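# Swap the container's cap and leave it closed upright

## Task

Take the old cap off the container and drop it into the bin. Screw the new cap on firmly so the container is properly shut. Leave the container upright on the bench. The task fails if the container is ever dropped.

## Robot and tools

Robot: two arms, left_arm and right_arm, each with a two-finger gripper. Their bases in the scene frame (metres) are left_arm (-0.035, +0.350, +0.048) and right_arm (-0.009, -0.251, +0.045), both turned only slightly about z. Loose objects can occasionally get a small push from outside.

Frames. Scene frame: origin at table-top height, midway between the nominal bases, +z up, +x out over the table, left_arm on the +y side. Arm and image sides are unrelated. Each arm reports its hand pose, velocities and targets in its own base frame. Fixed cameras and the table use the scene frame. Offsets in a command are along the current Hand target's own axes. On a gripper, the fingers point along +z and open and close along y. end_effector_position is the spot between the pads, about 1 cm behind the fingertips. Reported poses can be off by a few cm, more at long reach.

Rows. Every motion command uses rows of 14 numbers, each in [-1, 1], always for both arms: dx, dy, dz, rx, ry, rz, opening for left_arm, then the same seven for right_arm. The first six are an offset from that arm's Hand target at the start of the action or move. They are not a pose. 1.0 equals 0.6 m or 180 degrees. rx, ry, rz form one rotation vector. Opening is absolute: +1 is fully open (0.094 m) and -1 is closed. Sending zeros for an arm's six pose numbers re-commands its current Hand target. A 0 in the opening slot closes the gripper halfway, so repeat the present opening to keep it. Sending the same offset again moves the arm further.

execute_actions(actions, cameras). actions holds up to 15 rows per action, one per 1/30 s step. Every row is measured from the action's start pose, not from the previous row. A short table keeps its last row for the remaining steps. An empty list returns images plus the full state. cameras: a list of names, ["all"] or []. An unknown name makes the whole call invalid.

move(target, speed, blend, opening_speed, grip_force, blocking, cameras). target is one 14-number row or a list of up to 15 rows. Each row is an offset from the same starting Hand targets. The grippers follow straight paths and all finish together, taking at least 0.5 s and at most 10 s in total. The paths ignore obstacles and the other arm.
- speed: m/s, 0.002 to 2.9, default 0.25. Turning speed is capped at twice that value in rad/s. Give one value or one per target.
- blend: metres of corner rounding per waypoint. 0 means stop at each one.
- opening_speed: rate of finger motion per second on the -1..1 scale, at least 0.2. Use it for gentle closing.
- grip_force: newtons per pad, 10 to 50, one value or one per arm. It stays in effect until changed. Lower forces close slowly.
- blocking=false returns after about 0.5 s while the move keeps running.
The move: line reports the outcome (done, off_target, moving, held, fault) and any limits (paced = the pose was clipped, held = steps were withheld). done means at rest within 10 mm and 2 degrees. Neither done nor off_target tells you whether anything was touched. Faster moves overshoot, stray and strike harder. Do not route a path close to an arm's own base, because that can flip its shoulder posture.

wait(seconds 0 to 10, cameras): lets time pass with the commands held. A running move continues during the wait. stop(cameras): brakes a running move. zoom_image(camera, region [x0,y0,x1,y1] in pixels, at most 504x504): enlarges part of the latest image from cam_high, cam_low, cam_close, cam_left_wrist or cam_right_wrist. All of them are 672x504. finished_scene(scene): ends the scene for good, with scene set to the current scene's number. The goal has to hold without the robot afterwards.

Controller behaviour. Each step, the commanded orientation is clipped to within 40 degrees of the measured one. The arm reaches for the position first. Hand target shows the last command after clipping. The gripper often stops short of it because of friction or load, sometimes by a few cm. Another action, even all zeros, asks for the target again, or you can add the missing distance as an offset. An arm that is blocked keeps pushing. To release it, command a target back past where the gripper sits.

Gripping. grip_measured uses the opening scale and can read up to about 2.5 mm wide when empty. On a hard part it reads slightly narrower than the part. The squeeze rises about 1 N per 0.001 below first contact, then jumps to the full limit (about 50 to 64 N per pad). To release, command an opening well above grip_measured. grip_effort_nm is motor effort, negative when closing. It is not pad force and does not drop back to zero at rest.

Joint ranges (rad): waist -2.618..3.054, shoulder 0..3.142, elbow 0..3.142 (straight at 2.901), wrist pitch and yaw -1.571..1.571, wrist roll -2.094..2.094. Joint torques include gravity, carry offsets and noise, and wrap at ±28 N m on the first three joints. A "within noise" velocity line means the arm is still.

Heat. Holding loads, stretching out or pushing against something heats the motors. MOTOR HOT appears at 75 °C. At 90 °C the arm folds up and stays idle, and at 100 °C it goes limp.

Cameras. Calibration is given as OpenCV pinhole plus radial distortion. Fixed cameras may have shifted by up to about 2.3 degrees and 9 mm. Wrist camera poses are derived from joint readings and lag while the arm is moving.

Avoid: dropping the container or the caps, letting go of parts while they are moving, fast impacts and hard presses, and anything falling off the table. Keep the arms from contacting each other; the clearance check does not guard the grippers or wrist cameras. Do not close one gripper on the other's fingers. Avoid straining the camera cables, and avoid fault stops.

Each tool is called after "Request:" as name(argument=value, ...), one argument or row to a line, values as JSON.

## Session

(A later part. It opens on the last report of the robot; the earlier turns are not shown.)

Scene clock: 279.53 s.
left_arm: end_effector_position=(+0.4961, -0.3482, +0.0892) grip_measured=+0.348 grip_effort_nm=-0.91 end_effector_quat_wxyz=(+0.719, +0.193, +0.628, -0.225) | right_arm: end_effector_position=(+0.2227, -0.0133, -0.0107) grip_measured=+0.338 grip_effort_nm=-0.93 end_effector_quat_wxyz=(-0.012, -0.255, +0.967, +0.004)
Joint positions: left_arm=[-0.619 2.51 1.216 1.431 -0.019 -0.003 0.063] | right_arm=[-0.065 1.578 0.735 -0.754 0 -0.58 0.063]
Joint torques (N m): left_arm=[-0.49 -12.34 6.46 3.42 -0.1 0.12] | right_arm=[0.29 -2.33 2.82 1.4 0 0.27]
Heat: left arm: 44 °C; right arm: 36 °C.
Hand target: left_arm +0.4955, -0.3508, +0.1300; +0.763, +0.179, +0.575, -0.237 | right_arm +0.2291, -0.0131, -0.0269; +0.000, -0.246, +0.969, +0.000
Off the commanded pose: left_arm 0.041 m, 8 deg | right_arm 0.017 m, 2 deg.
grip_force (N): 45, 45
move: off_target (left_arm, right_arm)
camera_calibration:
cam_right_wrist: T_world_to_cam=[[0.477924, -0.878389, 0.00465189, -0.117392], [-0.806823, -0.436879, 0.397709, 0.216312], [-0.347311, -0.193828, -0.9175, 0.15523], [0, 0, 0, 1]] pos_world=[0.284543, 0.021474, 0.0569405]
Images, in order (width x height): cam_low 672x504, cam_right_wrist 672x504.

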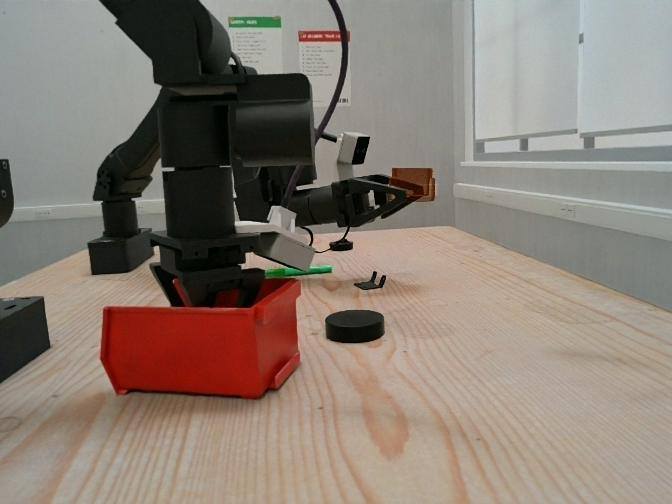

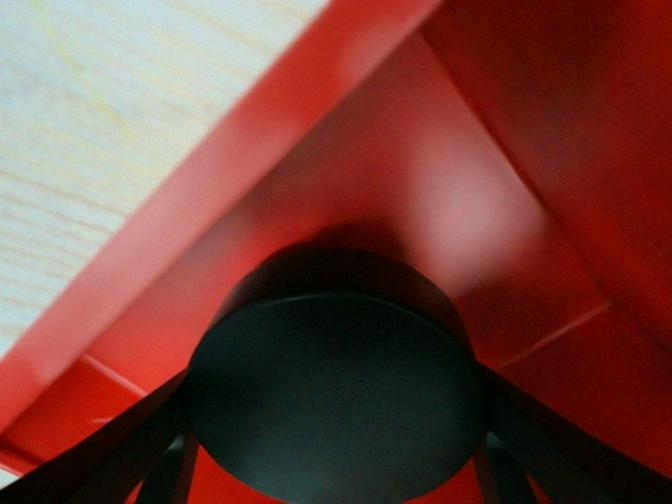

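Request:
move(
  target=[0,0,0,0,0,0,0.2, 0,0,0.0085,0.0265,-0.0488,0,0.2],
  speed=0.1,
  cameras=["cam_low","cam_right_wrist"],
)

Request:
zoom_image(
  camera="cam_low",
  region=[90, 200, 350, 395],
)

Scene clock: 284.53 s.
left_arm: end_effector_position=(+0.4961, -0.3482, +0.0892) grip_measured=+0.348 grip_effort_nm=-0.91 end_effector_quat_wxyz=(+0.719, +0.193, +0.628, -0.225) | right_arm: end_effector_position=(+0.2378, -0.0125, -0.0223) grip_measured=+0.336 grip_effort_nm=-0.93 end_effector_quat_wxyz=(+0.098, -0.256, +0.961, -0.028)
Joint positions: left_arm=[-0.619 2.51 1.216 1.431 -0.019 -0.003 0.063] | right_arm=[-0.065 1.459 0.543 -0.449 -0.01 -0.584 0.063]
Joint torques (N m): left_arm=[-0.34 -12.23 6.5 3.45 -0.11 0.06] | right_arm=[-0.49 -2.52 3.96 1.02 -0.02 0.25]
Heat: left arm: 44 °C; right arm: 34 °C.
Hand target: left_arm +0.4955, -0.3508, +0.1300; +0.763, +0.179, +0.575, -0.237 | right_arm +0.2291, -0.0132, -0.0320; +0.085, -0.245, +0.966, -0.022
Off the commanded pose: left_arm 0.041 m, 8 deg | right_arm 0.013 m, 2 deg.
grip_force (N): 45, 45
move: off_target (left_arm, right_arm)
camera_calibration:
cam_right_wrist: T_world_to_cam=[[0.468064, -0.875652, 0.118952, -0.118923], [-0.874429, -0.439501, 0.205455, 0.245288], [-0.127628, -0.200181, -0.971411, 0.0965529], [0, 0, 0, 1]] pos_world=[0.282473, 0.0229974, 0.057543]
Images, in order (width x height): cam_low 672x504, cam_right_wrist 672x504.

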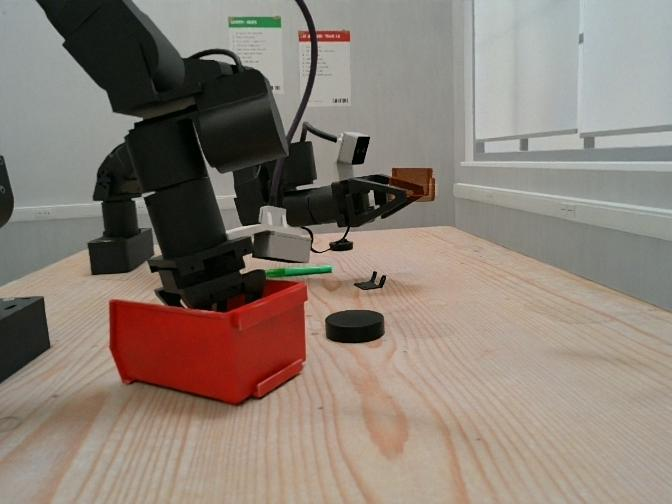

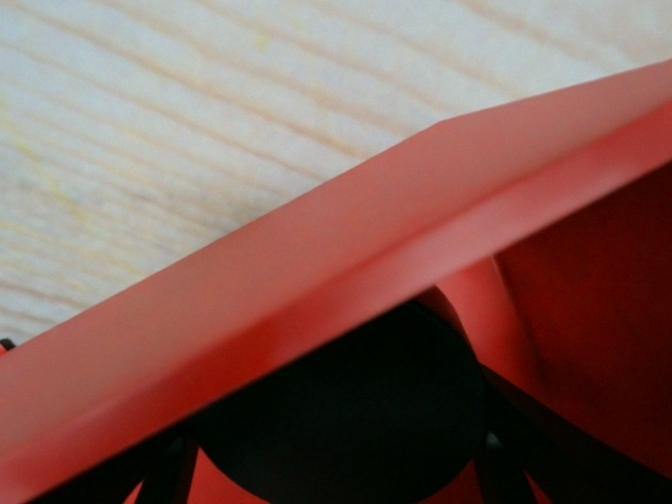

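Scaled by 1.938 from the camera's 672x504 image, which has a finer 960x720 frame.

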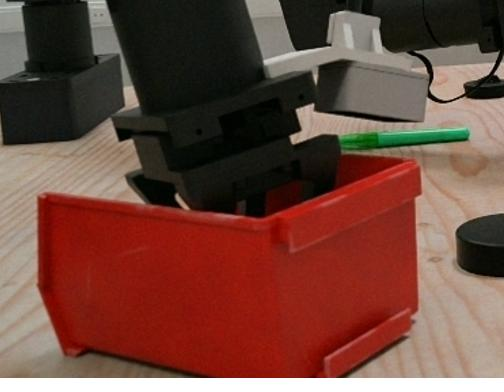

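Request:
move(
  target=[0,0,0,0,0,0,0.2, 0,0,0,0,0,0,0.45],
  speed=0.1,
  opening_speed=0.25,
  cameras=["cam_low","cam_right_wrist"],
)

Request:
zoom_image(
  camera="cam_low",
  region=[90, 200, 350, 420],
)

Scene clock: 286.77 s.
left_arm: end_effector_position=(+0.4961, -0.3482, +0.0892) grip_measured=+0.348 grip_effort_nm=-0.91 end_effector_quat_wxyz=(+0.719, +0.193, +0.628, -0.225) | right_arm: end_effector_position=(+0.2342, -0.0123, -0.0263) grip_measured=+0.448 grip_effort_nm=0.13 end_effector_quat_wxyz=(+0.092, -0.253, +0.963, -0.025)
Joint positions: left_arm=[-0.619 2.51 1.216 1.431 -0.019 -0.003 0.063] | right_arm=[-0.065 1.47 0.535 -0.445 -0.01 -0.577 0.068]
Joint torques (N m): left_arm=[-0.29 -12.15 6.39 3.48 -0.04 0.08] | right_arm=[-0.49 -3.25 4.52 0.96 -0.02 0.16]
Heat: left arm: 45 °C; right arm: 34 °C.
Hand target: left_arm +0.4955, -0.3508, +0.1300; +0.763, +0.179, +0.575, -0.237 | right_arm +0.2291, -0.0131, -0.0320; +0.085, -0.245, +0.966, -0.022
Off the commanded pose: left_arm 0.041 m, 8 deg | right_arm 0.008 m, 1 deg.
grip_force (N): 45, 45
move: off_target (left_arm)
camera_calibration:
cam_right_wrist: T_world_to_cam=[[0.46317, -0.879379, 0.110298, -0.115672], [-0.874702, -0.433529, 0.216679, 0.243516], [-0.142725, -0.196837, -0.969992, 0.0957484], [0, 0, 0, 1]] pos_world=[0.280246, 0.0226985, 0.0528688]
Images, in order (width x height): cam_low 672x504, cam_right_wrist 672x504.

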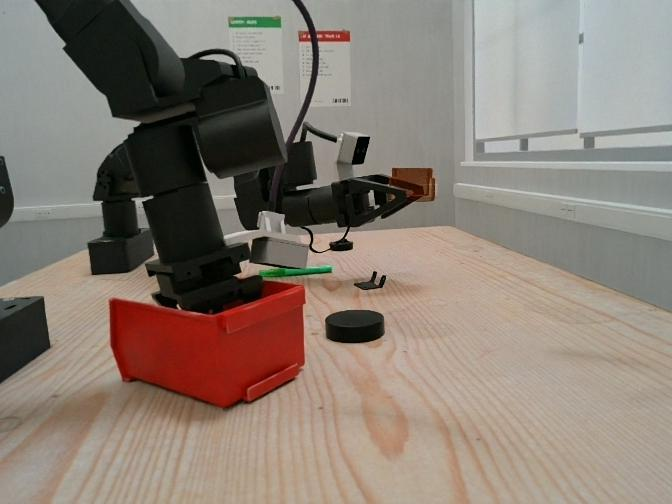

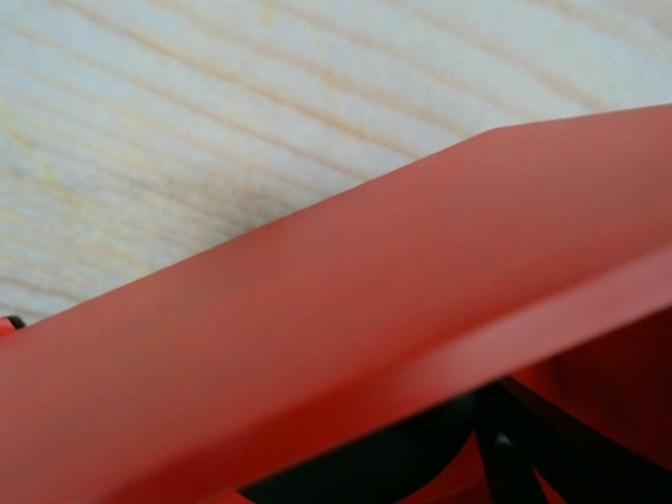

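Scaled by 1.938 from the camera's 672x504 image, which has a finer 960x720 frame.

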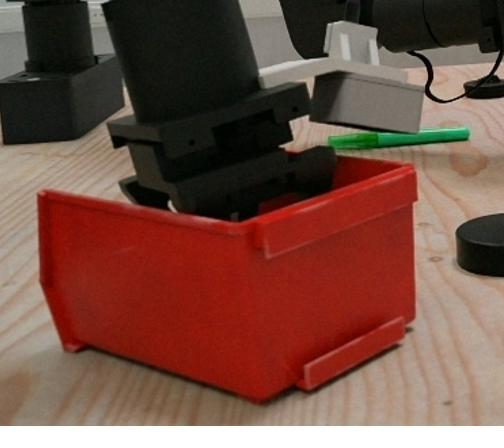

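Request:
move(
  target=[0,0,0,0,0,0,0.2, -0.0256,-0.014,-0.1643,0,0,0,0.45],
  speed=0.1,
  cameras=["cam_high","cam_low","cam_right_wrist"],
)

Scene clock: 289.23 s.
left_arm: end_effector_position=(+0.4961, -0.3482, +0.0892) grip_measured=+0.348 grip_effort_nm=-0.91 end_effector_quat_wxyz=(+0.719, +0.193, +0.628, -0.225) | right_arm: end_effector_position=(+0.2198, -0.0113, +0.0539) grip_measured=+0.448 grip_effort_nm=0.12 end_effector_quat_wxyz=(+0.062, -0.251, +0.966, -0.015)
Joint positions: left_arm=[-0.619 2.51 1.216 1.431 -0.019 -0.003 0.063] | right_arm=[-0.065 1.286 0.766 -0.923 -0.01 -0.572 0.068]
Joint torques (N m): left_arm=[-0.49 -12.23 6.49 3.42 -0.1 0.07] | right_arm=[-0.51 -5.61 9.98 0.68 -0.02 0.1]
Heat: left arm: 45 °C; right arm: 34 °C.
Hand target: left_arm +0.4955, -0.3508, +0.1300; +0.763, +0.179, +0.575, -0.237 | right_arm +0.2291, -0.0131, +0.0680; +0.085, -0.245, +0.966, -0.022
Off the commanded pose: left_arm 0.041 m, 8 deg | right_arm 0.017 m, 3 deg.
grip_force (N): 45, 45
move: off_target (left_arm, right_arm)
camera_calibration:
cam_right_wrist: T_world_to_cam=[[0.464338, -0.882308, 0.076956, -0.115531], [-0.86183, -0.430117, 0.26879, 0.208323], [-0.204056, -0.191133, -0.960119, 0.184745], [0, 0, 0, 1]] pos_world=[0.270883, 0.0229806, 0.130273]
Images, in order (width x height): cam_high 672x504, cam_low 672x504, cam_right_wrist 672x504.

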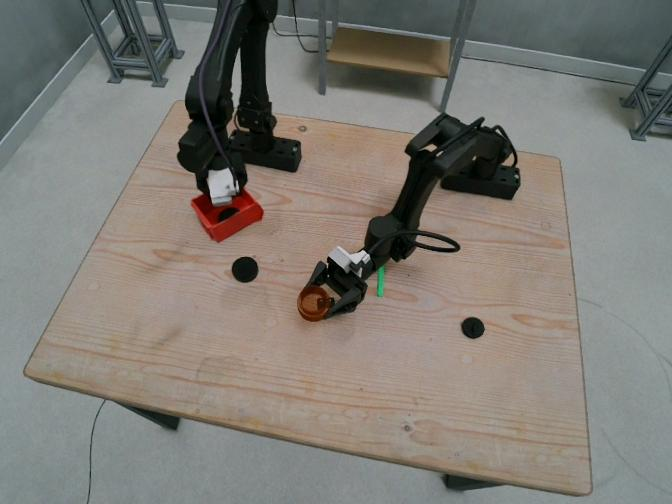

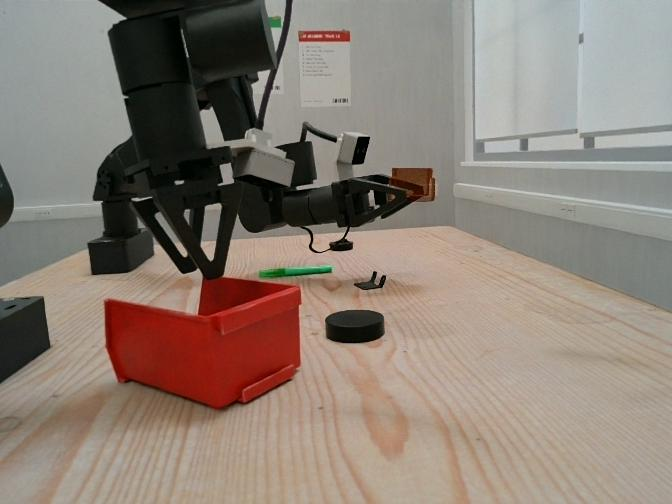

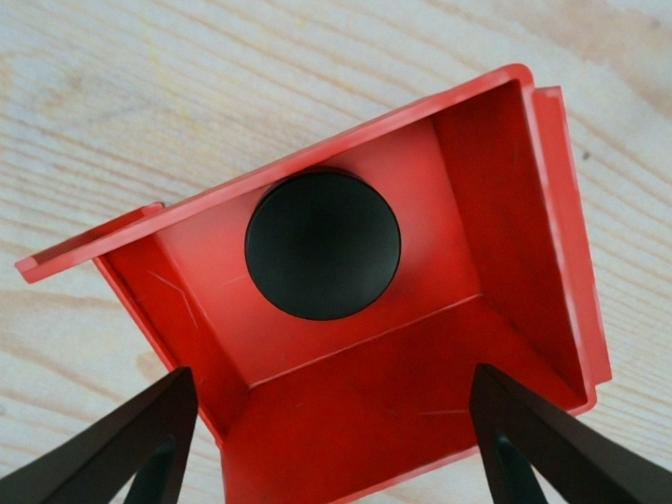

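Request:
move(
  target=[0,0,0,0,0,0,0.2, -0.2493,0.032,0.0495,-0.0118,0.0555,0.185,0.65],
  speed=0.25,
  cameras=["cam_low","cam_right_wrist"],
)

Scene clock: 293.97 s.
left_arm: end_effector_position=(+0.4961, -0.3482, +0.0892) grip_measured=+0.348 grip_effort_nm=-0.91 end_effector_quat_wxyz=(+0.719, +0.193, +0.628, -0.225) | right_arm: end_effector_position=(+0.3479, +0.0708, +0.0574) grip_measured=+0.648 grip_effort_nm=0.12 end_effector_quat_wxyz=(-0.003, +0.042, +0.999, -0.005)
Joint positions: left_arm=[-0.619 2.51 1.216 1.431 -0.019 -0.003 0.063] | right_arm=[0.202 1.925 1.452 -1.104 0.008 0.285 0.077]
Joint torques (N m): left_arm=[-0.49 -12.38 6.22 3.44 -0.11 0.09] | right_arm=[0.4 -8.46 10.06 0.43 -0.09 0.12]
Motor temperatures (°C): left_arm=[20 29 29 45 23 22 27] | right_arm=[23 33 31 23 21 22 24]
Heat: left arm: 45 °C; right arm: 33 °C.
Hand target: left_arm +0.4955, -0.3508, +0.1300; +0.763, +0.179, +0.575, -0.237 | right_arm +0.3548, +0.0751, +0.0601; +0.000, +0.043, +0.999, +0.000
Off the commanded pose: left_arm 0.041 m, 8 deg | right_arm 0.008 m, 1 deg.
grip_force (N): 45, 45
move: off_target (left_arm)
camera_calibration:
cam_right_wrist: T_world_to_cam=[[-0.100968, -0.994493, 0.0280814, 0.104609], [-0.918339, 0.10402, 0.381882, 0.328517], [-0.3827, 0.0127696, -0.923785, 0.275515], [0, 0, 0, 1]] pos_world=[0.417691, 0.0663424, 0.126125]
Images, in order (width x height): cam_low 672x504, cam_right_wrist 672x504.

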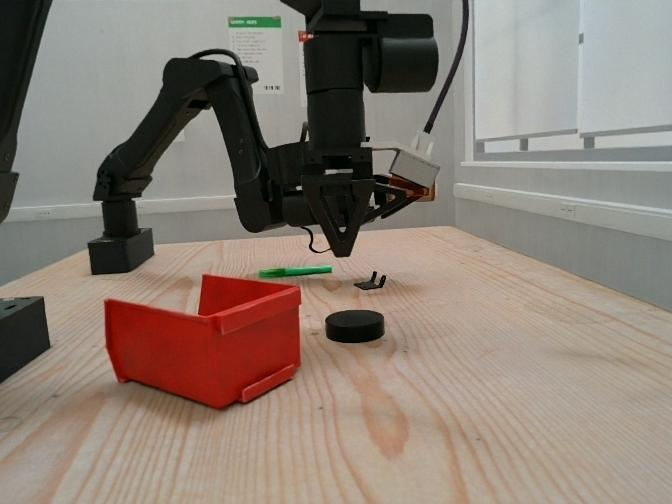

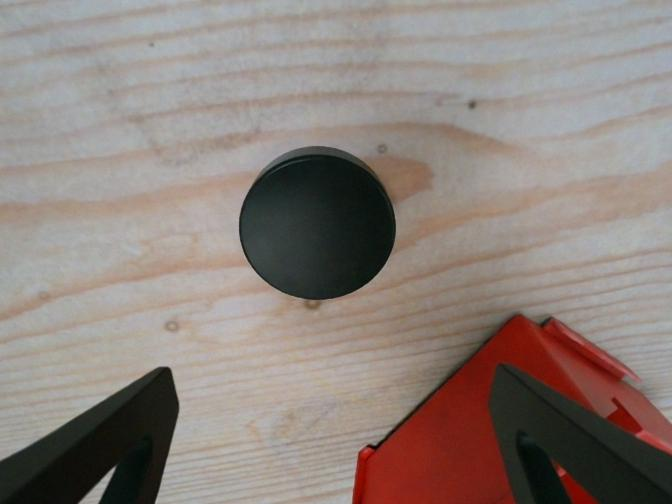

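Request:
move(
  target=[0,0,0,0,0,0,0.2, -0.0085,0.003,0.1252,0,0,0,0.65],
  speed=0.15,
  cameras=["cam_right_wrist"],
)

Scene clock: 296.70 s.
left_arm: end_effector_position=(+0.4961, -0.3482, +0.0892) grip_measured=+0.348 grip_effort_nm=-0.91 end_effector_quat_wxyz=(+0.719, +0.193, +0.628, -0.225) | right_arm: end_effector_position=(+0.3593, +0.0731, -0.0094) grip_measured=+0.648 grip_effort_nm=0.12 end_effector_quat_wxyz=(-0.001, +0.042, +0.999, -0.004)
Joint positions: left_arm=[-0.619 2.51 1.216 1.431 -0.019 -0.003 0.063] | right_arm=[0.202 2.05 1.35 -0.875 0.008 0.286 0.077]
Joint torques (N m): left_arm=[-0.59 -12.33 6.53 3.45 -0.08 0.11] | right_arm=[0.43 -9.83 5.56 0.72 -0.09 0.11]
Heat: left arm: 46 °C; right arm: 33 °C.
Hand target: left_arm +0.4955, -0.3508, +0.1300; +0.763, +0.179, +0.575, -0.237 | right_arm +0.3599, +0.0764, -0.0152; -0.001, +0.043, +0.999, +0.000
Off the commanded pose: left_arm 0.041 m, 8 deg | right_arm 0.007 m, 0 deg.
grip_force (N): 45, 45
move: off_target (left_arm)
camera_calibration:
cam_right_wrist: T_world_to_cam=[[-0.102176, -0.994398, 0.0270618, 0.110352], [-0.919511, 0.104791, 0.378838, 0.364492], [-0.379552, 0.0138245, -0.925067, 0.216949], [0, 0, 0, 1]] pos_world=[0.428773, 0.0685395, 0.0596224]
Images, in order (width x height): cam_right_wrist 672x504.

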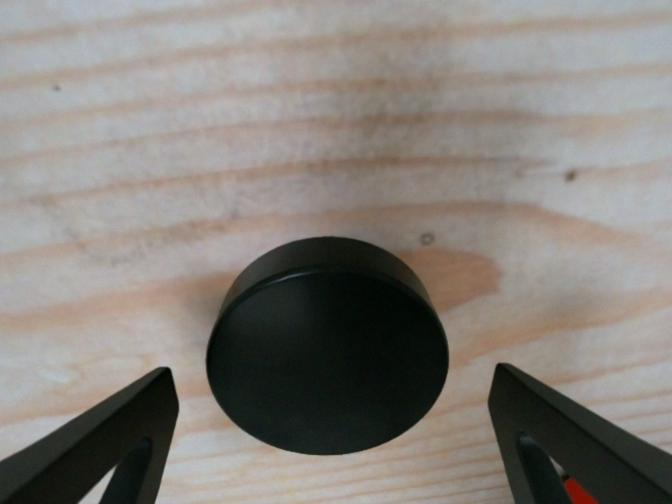

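Request:
move(
  target=[
    [0,0,0,0,0,0,0.2, 0,0,0.0363,0,0,0,0.65],
    [0,0,0,0,0,0,0.2, 0,0,0.0363,0,0,0,0.2],
  ],
  speed=0.08,
  opening_speed=0.4,
  cameras=["cam_right_wrist","cam_close"],
)

Scene clock: 299.87 s.
left_arm: end_effector_position=(+0.4961, -0.3482, +0.0892) grip_measured=+0.348 grip_effort_nm=-0.91 end_effector_quat_wxyz=(+0.719, +0.193, +0.628, -0.225) | right_arm: end_effector_position=(+0.3617, +0.0736, -0.0284) grip_measured=+0.336 grip_effort_nm=-0.93 end_effector_quat_wxyz=(+0.004, +0.042, +0.999, -0.003)
Joint positions: left_arm=[-0.619 2.51 1.216 1.431 -0.019 -0.003 0.063] | right_arm=[0.202 2.084 1.319 -0.8 0.008 0.286 0.063]
Joint torques (N m): left_arm=[-0.44 -12.22 6.41 3.41 -0.11 0.07] | right_arm=[0.46 -9.44 5.14 0.75 -0.09 0.1]
Heat: left arm: 46 °C; right arm: 33 °C.
Hand target: left_arm +0.4955, -0.3508, +0.1300; +0.763, +0.179, +0.575, -0.237 | right_arm +0.3600, +0.0764, -0.0369; +0.000, +0.043, +0.999, +0.000
Off the commanded pose: left_arm 0.041 m, 8 deg | right_arm 0.009 m, 1 deg.
grip_force (N): 45, 45
move: off_target (left_arm)
camera_calibration:
cam_right_wrist: T_world_to_cam=[[-0.102423, -0.994446, 0.024237, 0.11165], [-0.923002, 0.104093, 0.370449, 0.374983], [-0.370914, 0.0155716, -0.928537, 0.197012], [0, 0, 0, 1]] pos_world=[0.43062, 0.0689289, 0.0413148]
Images, in order (width x height): cam_close 672x504, cam_right_wrist 672x504.

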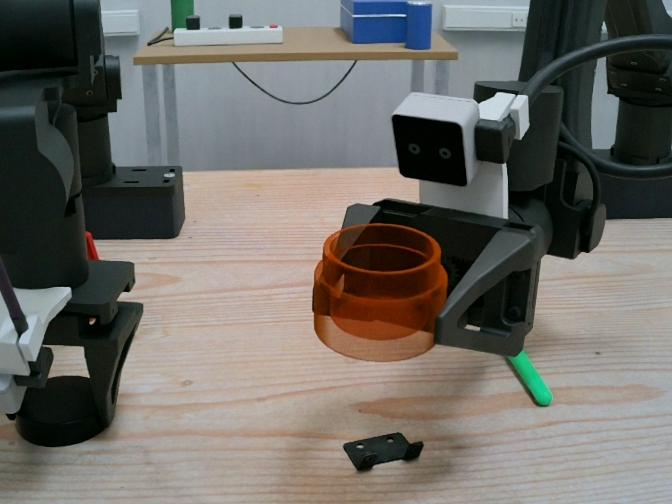

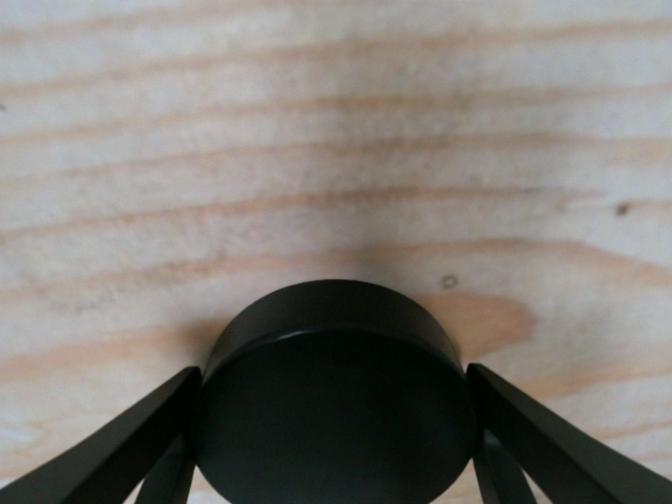

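Request:
move(
  target=[
    [0,0,0,0,0,0,0.2, 0.0985,0.0368,-0.3582,0,0,0,0.2],
    [-0.0057,-0.1903,-0.0198,0.058,0,-0.0166,0.2, 0.0985,0.0368,-0.3582,0,0,0,0.2],
    [-0.0172,-0.3785,-0.0598,0.116,0,-0.0331,0.2, 0.0985,0.0368,-0.3582,0,0,0,0.2],
  ],
  blend=[0.0,0.03,0],
  speed=0.25,
  cameras=["all"],
)

Request:
zoom_image(
  camera="cam_low",
  region=[230, 90, 410, 245],
)

Scene clock: 309.73 s.
left_arm: end_effector_position=(+0.3310, -0.5174, +0.1072) grip_measured=+0.348 grip_effort_nm=-0.91 end_effector_quat_wxyz=(+0.675, +0.303, +0.562, -0.369) | right_arm: end_effector_position=(+0.3012, +0.1005, +0.1628) grip_measured=+0.336 grip_effort_nm=-0.93 end_effector_quat_wxyz=(-0.019, +0.042, +0.999, -0.011)
Joint positions: left_arm=[-1.007 2.51 1.262 1.433 -0.013 -0.003 0.063] | right_arm=[0.322 1.797 1.705 -1.523 0.006 0.405 0.063]
Joint torques (N m): left_arm=[0.55 -11.02 6.79 3 -0.08 0.1] | right_arm=[0.34 -10.85 9.7 0.36 -0.09 0.11]
Heat: left arm: 47 °C; right arm: 33 °C.
Hand target: left_arm +0.3362, -0.5167, +0.1299; +0.704, +0.284, +0.531, -0.376 | right_arm +0.3031, +0.1036, +0.1780; +0.000, +0.043, +0.999, +0.000
Off the commanded pose: left_arm 0.023 m, 5 deg | right_arm 0.016 m, 2 deg.
grip_force (N): 45, 45
move: off_target (left_arm, right_arm)
camera_calibration:
cam_left_wrist: T_world_to_cam=[[-0.833964, -0.551778, -0.00669226, -0.0053287], [-0.134817, 0.215495, -0.967154, 0.29835], [0.535096, -0.805669, -0.254104, -0.47869], [0, 0, 0, 1]] pos_world=[0.291924, -0.452899, 0.166878]
cam_right_wrist: T_world_to_cam=[[-0.099329, -0.994159, 0.0422192, 0.123637], [-0.90484, 0.107895, 0.411854, 0.232901], [-0.414003, 0.00270739, -0.910271, 0.362955], [0, 0, 0, 1]] pos_world=[0.373284, 0.0968029, 0.229246]

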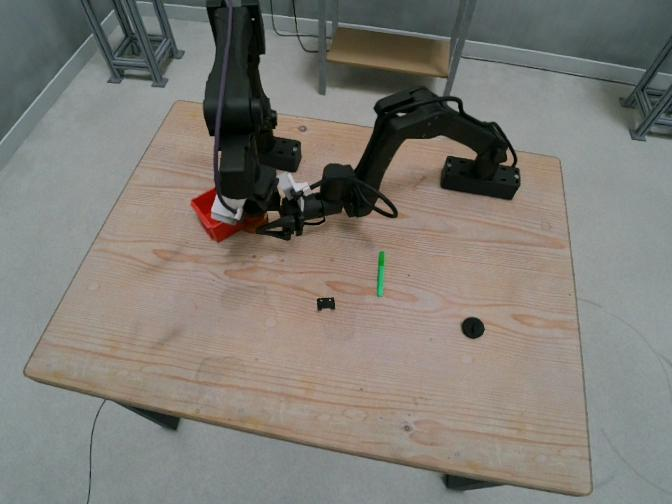

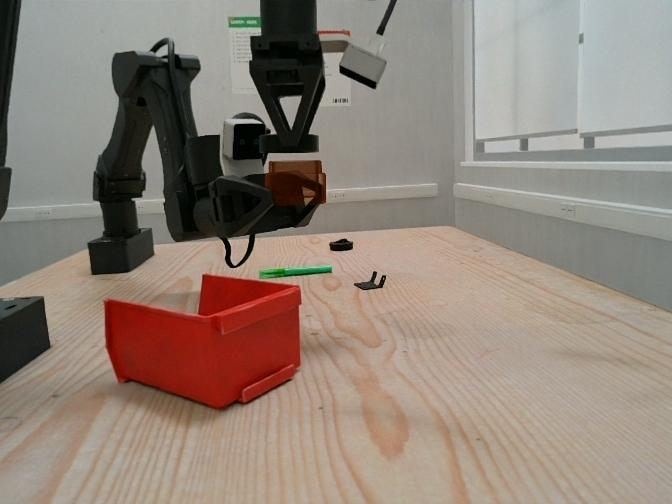

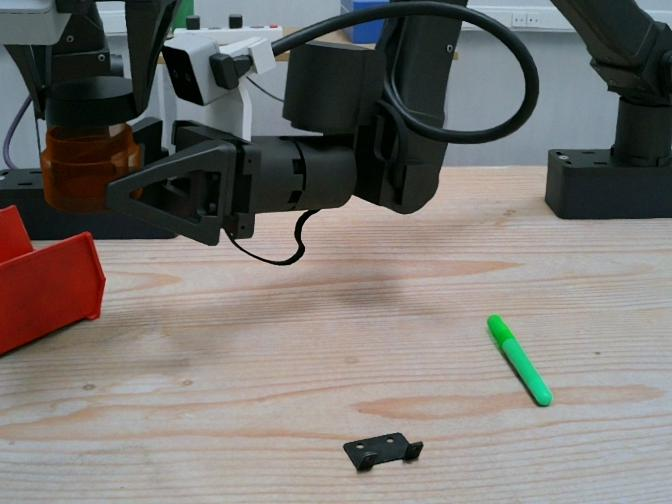

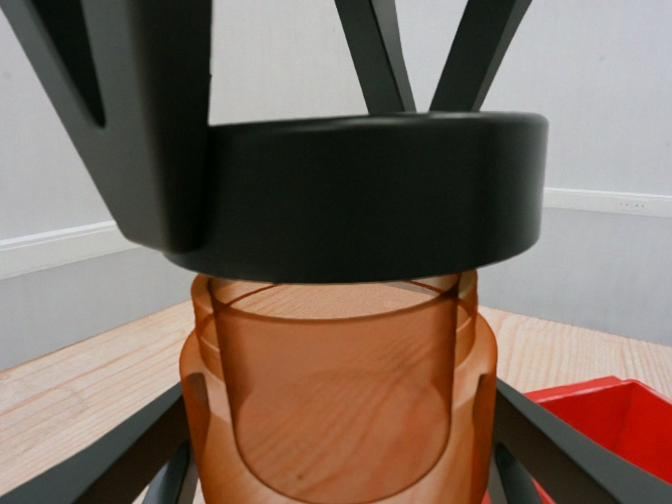

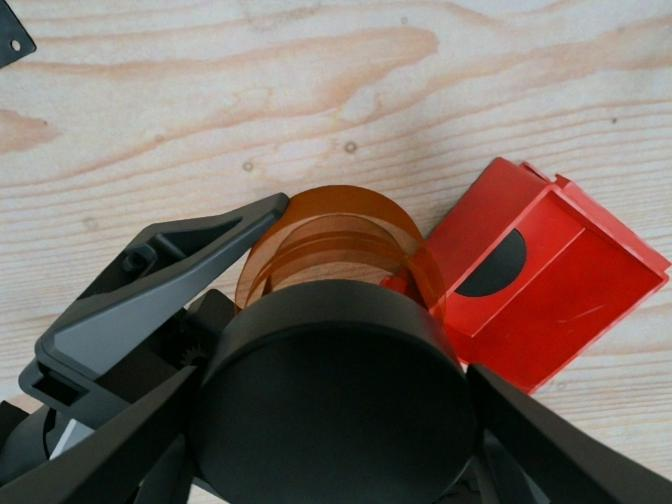

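Scaled by 2.800 from the camera's 672x504 image, which has a finer 960x720 frame.

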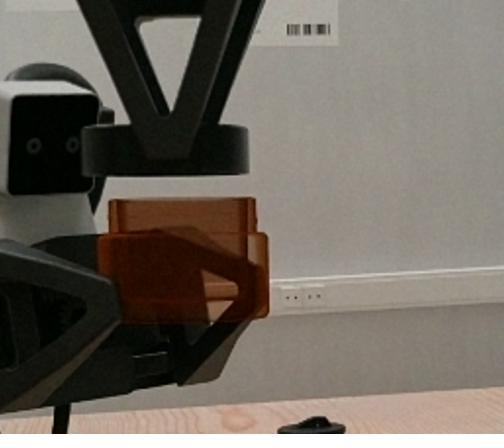

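Request:
move(
  target=[0,0,0,0,0,0,0.2, -0.0102,-0.0077,0.0117,-0.0012,-0.0138,0,0.2],
  speed=0.05,
  cameras=["cam_low","cam_left_wrist","cam_right_wrist"],
)

Request:
zoom_image(
  camera="cam_low",
  region=[250, 110, 350, 210],
)

Request:
zoom_image(
  camera="cam_left_wrist",
  region=[140, 60, 560, 375],
)

Scene clock: 316.10 s.
left_arm: end_effector_position=(+0.3310, -0.5174, +0.1072) grip_measured=+0.348 grip_effort_nm=-0.91 end_effector_quat_wxyz=(+0.675, +0.303, +0.562, -0.369) | right_arm: end_effector_position=(+0.3080, +0.1020, +0.1605) grip_measured=+0.336 grip_effort_nm=-0.93 end_effector_quat_wxyz=(-0.004, +0.042, +0.999, -0.005)
Joint positions: left_arm=[-1.007 2.51 1.262 1.433 -0.013 -0.003 0.063] | right_arm=[0.32 1.79 1.688 -1.479 0.006 0.403 0.063]
Joint torques (N m): left_arm=[0.36 -10.86 6.98 2.99 -0.11 0.11] | right_arm=[-0.61 -12.94 5.5 0.68 0.09 0]
Heat: left arm: 46 °C; right arm: 32 °C.
Hand target: left_arm +0.3362, -0.5167, +0.1299; +0.704, +0.284, +0.531, -0.376 | right_arm +0.3088, +0.0984, +0.1710; +0.021, +0.043, +0.999, +0.001
Off the commanded pose: left_arm 0.023 m, 5 deg | right_arm 0.011 m, 3 deg.
grip_force (N): 45, 45
move: off_target (left_arm, right_arm)
camera_calibration:
cam_left_wrist: T_world_to_cam=[[-0.833964, -0.551778, -0.00669226, -0.0053287], [-0.134817, 0.215495, -0.967154, 0.29835], [0.535096, -0.805669, -0.254104, -0.47869], [0, 0, 0, 1]] pos_world=[0.291924, -0.452899, 0.166878]
cam_right_wrist: T_world_to_cam=[[-0.100502, -0.99453, 0.0284513, 0.12848], [-0.917492, 0.103702, 0.383998, 0.248716], [-0.384848, 0.0124886, -0.922895, 0.355716], [0, 0, 0, 1]] pos_world=[0.378004, 0.0975429, 0.229127]
Images, in order (width x height): cam_low 672x504, cam_left_wrist 672x504, cam_right_wrist 672x504.

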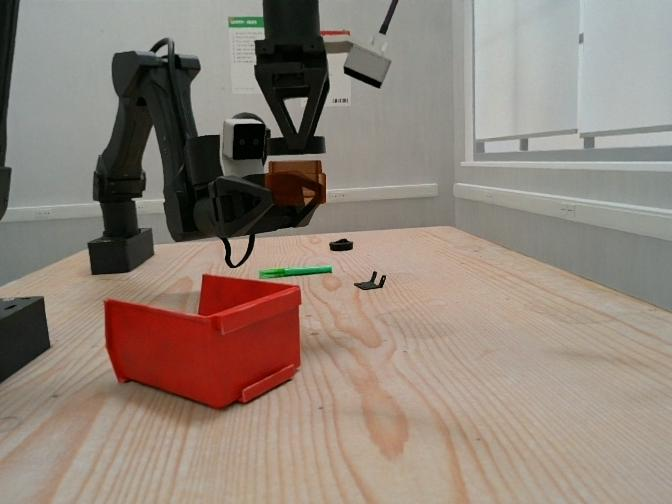

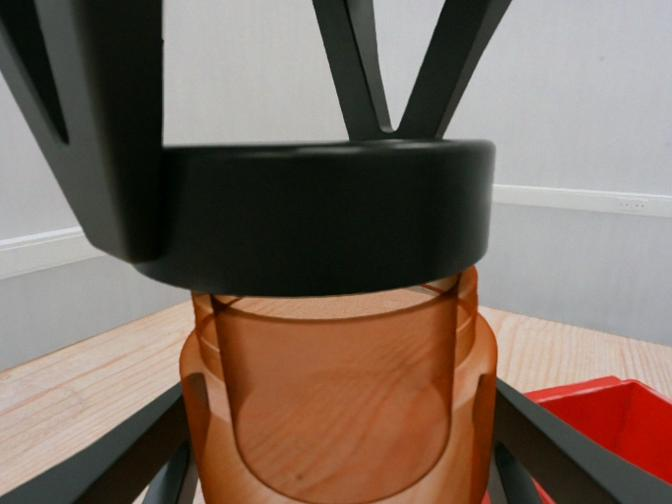

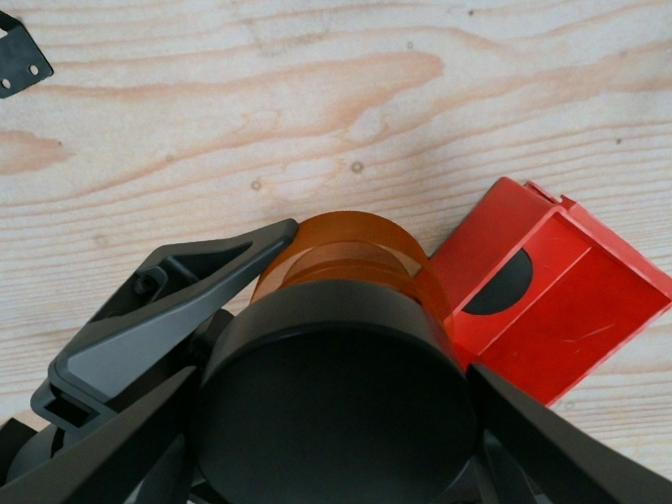

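Scaled by 5.040 from the camera's 672x504 image, which has a finer 960x720 frame.

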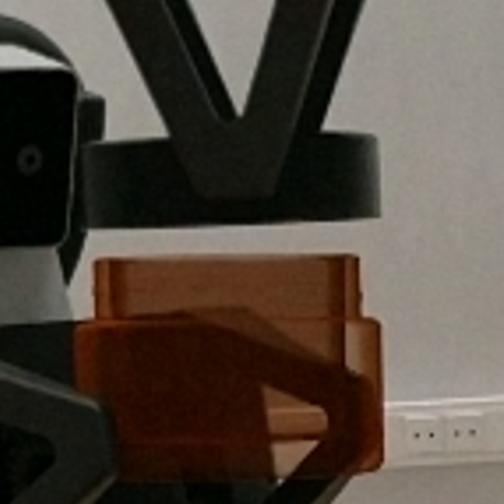

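Scaled by 1.200 from the camera's 672x504 image, which has a finer 960x720 frame.

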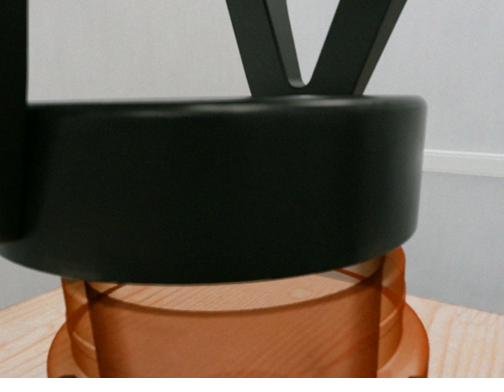

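Request:
move(
  target=[
    [0,0,0,0,0,0,0.2, -0.001,0,-0.025,0,0,0,0.2],
    [0,0,0,0,-0.0133,0,0.2, -0.001,0,-0.025,0,0,0,0.2],
  ],
  speed=0.06,
  cameras=["cam_low","cam_left_wrist"],
)

Request:
zoom_image(
  camera="cam_low",
  region=[250, 110, 350, 210],
)

Scene clock: 324.03 s.
left_arm: end_effector_position=(+0.3323, -0.5195, +0.1000) grip_measured=+0.348 grip_effort_nm=-0.91 end_effector_quat_wxyz=(+0.675, +0.303, +0.563, -0.368) | right_arm: end_effector_position=(+0.3050, +0.1010, +0.1654) grip_measured=+0.336 grip_effort_nm=-0.93 end_effector_quat_wxyz=(-0.008, +0.042, +0.999, -0.006)
Joint positions: left_arm=[-1.007 2.537 1.281 1.44 -0.013 -0.003 0.063] | right_arm=[0.32 1.79 1.707 -1.508 0.006 0.403 0.063]
Joint torques (N m): left_arm=[0.42 -10.24 7.16 3.55 -0.11 0.09] | right_arm=[-0.59 -12.08 10.14 0.39 0.09 0]
Heat: left arm: 46 °C; right arm: 34 °C.
Hand target: left_arm +0.3363, -0.5167, +0.1301; +0.716, +0.276, +0.516, -0.382 | right_arm +0.3088, +0.0984, +0.1861; +0.021, +0.043, +0.999, +0.001
Off the commanded pose: left_arm 0.030 m, 8 deg | right_arm 0.021 m, 3 deg.
grip_force (N): 45, 45
move: off_target (left_arm, right_arm)
camera_calibration:
cam_left_wrist: T_world_to_cam=[[-0.834014, -0.551702, -0.00666542, -0.005322], [-0.1356, 0.216669, -0.966782, 0.292924], [0.53482, -0.805406, -0.255516, -0.482486], [0, 0, 0, 1]] pos_world=[0.293325, -0.455001, 0.159876]
Images, in order (width x height): cam_low 672x504, cam_left_wrist 672x504.

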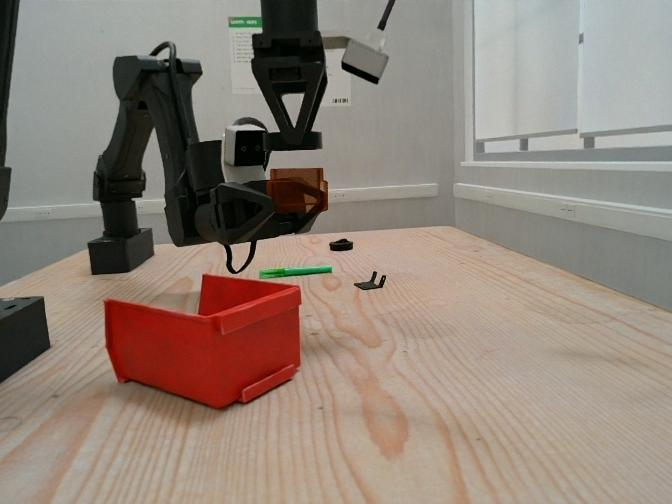

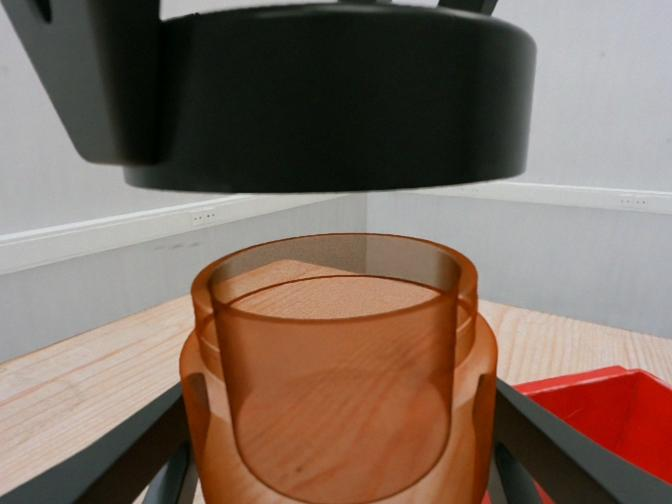

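Scaled by 5.040 from the camera's 672x504 image, which has a finer 960x720 frame.

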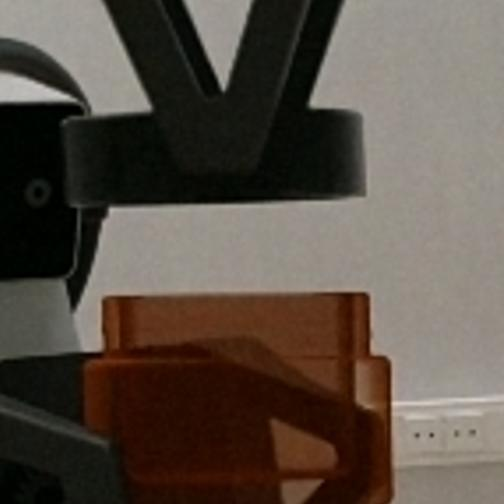

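Request:
zoom_image(
  camera="cam_left_wrist",
  region=[170, 130, 500, 360],
)

Scaled by 1.527 from the camera's 672x504 image, which has a finer 960x720 frame.

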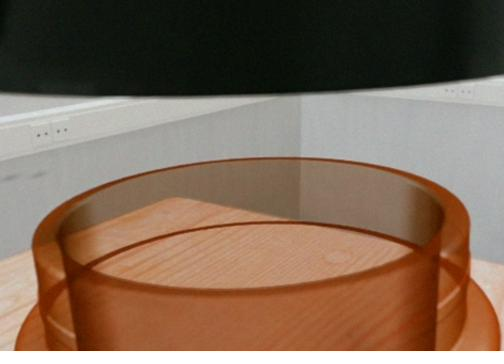

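Request:
wait(
  seconds=0,
  cameras=["cam_low","cam_close"],
)

Request:
zoom_image(
  camera="cam_low",
  region=[260, 125, 332, 179],
)

Request:
zoom_image(
  camera="cam_close",
  region=[20, 60, 160, 220],
)

Scene clock: 329.63 s.
left_arm: end_effector_position=(+0.3323, -0.5195, +0.1000) grip_measured=+0.348 grip_effort_nm=-0.91 end_effector_quat_wxyz=(+0.675, +0.303, +0.563, -0.368) | right_arm: end_effector_position=(+0.3050, +0.1010, +0.1654) grip_measured=+0.336 grip_effort_nm=-0.93 end_effector_quat_wxyz=(-0.008, +0.042, +0.999, -0.006)
Joint positions: left_arm=[-1.007 2.537 1.281 1.44 -0.013 -0.003 0.063] | right_arm=[0.32 1.79 1.707 -1.508 0.006 0.403 0.063]
Joint torques (N m): left_arm=[0.68 -10.39 7.46 3.55 -0.07 0.11] | right_arm=[-0.58 -12.08 10.1 0.4 0.1 -0.01]
Heat: left arm: 48 °C; right arm: 34 °C.
Hand target: left_arm +0.3363, -0.5167, +0.1301; +0.716, +0.276, +0.516, -0.382 | right_arm +0.3088, +0.0984, +0.1861; +0.021, +0.043, +0.999, +0.001
Tool commands: left_gripper/opening=+0.2 right_gripper/opening=+0.2
Off the commanded pose: left_arm 0.030 m, 8 deg | right_arm 0.021 m, 3 deg.
grip_force (N): 45, 45
Images, in order (width x height): cam_low 672x504, cam_close 672x504.

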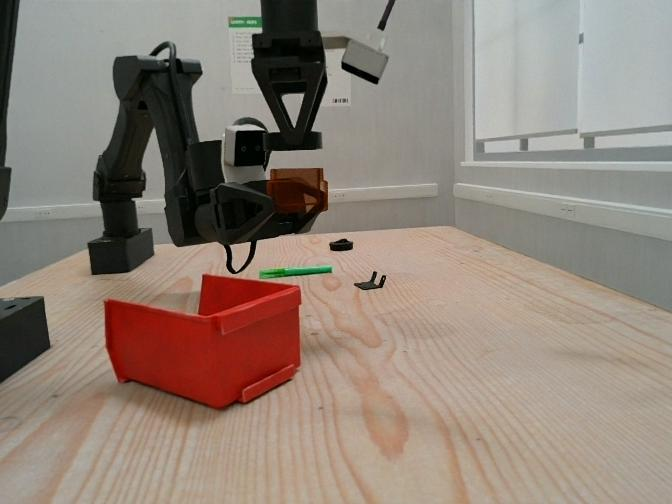

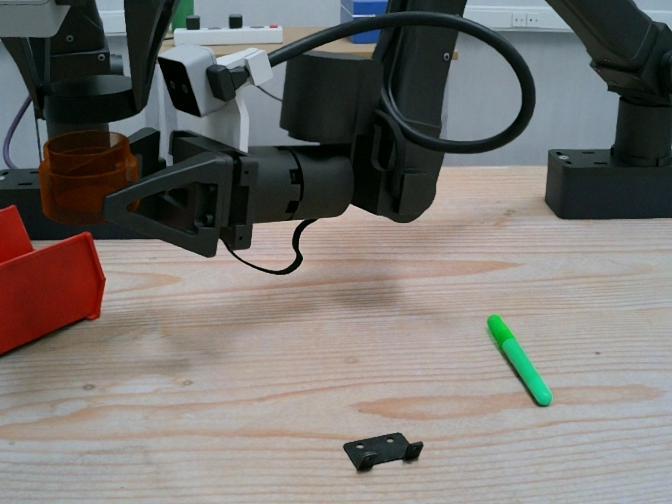

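Scaled by 7.000 from the camera's 672x504 image, which has a finer 960x720 frame.

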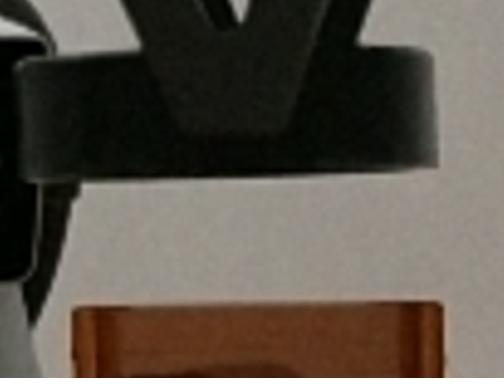

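Scaled by 3.150 from the camera's 672x504 image, which has a finer 960x720 frame.

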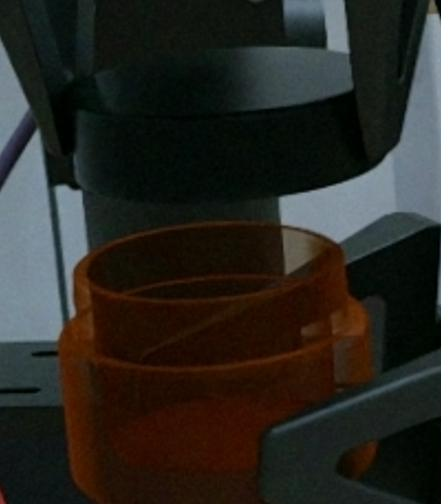

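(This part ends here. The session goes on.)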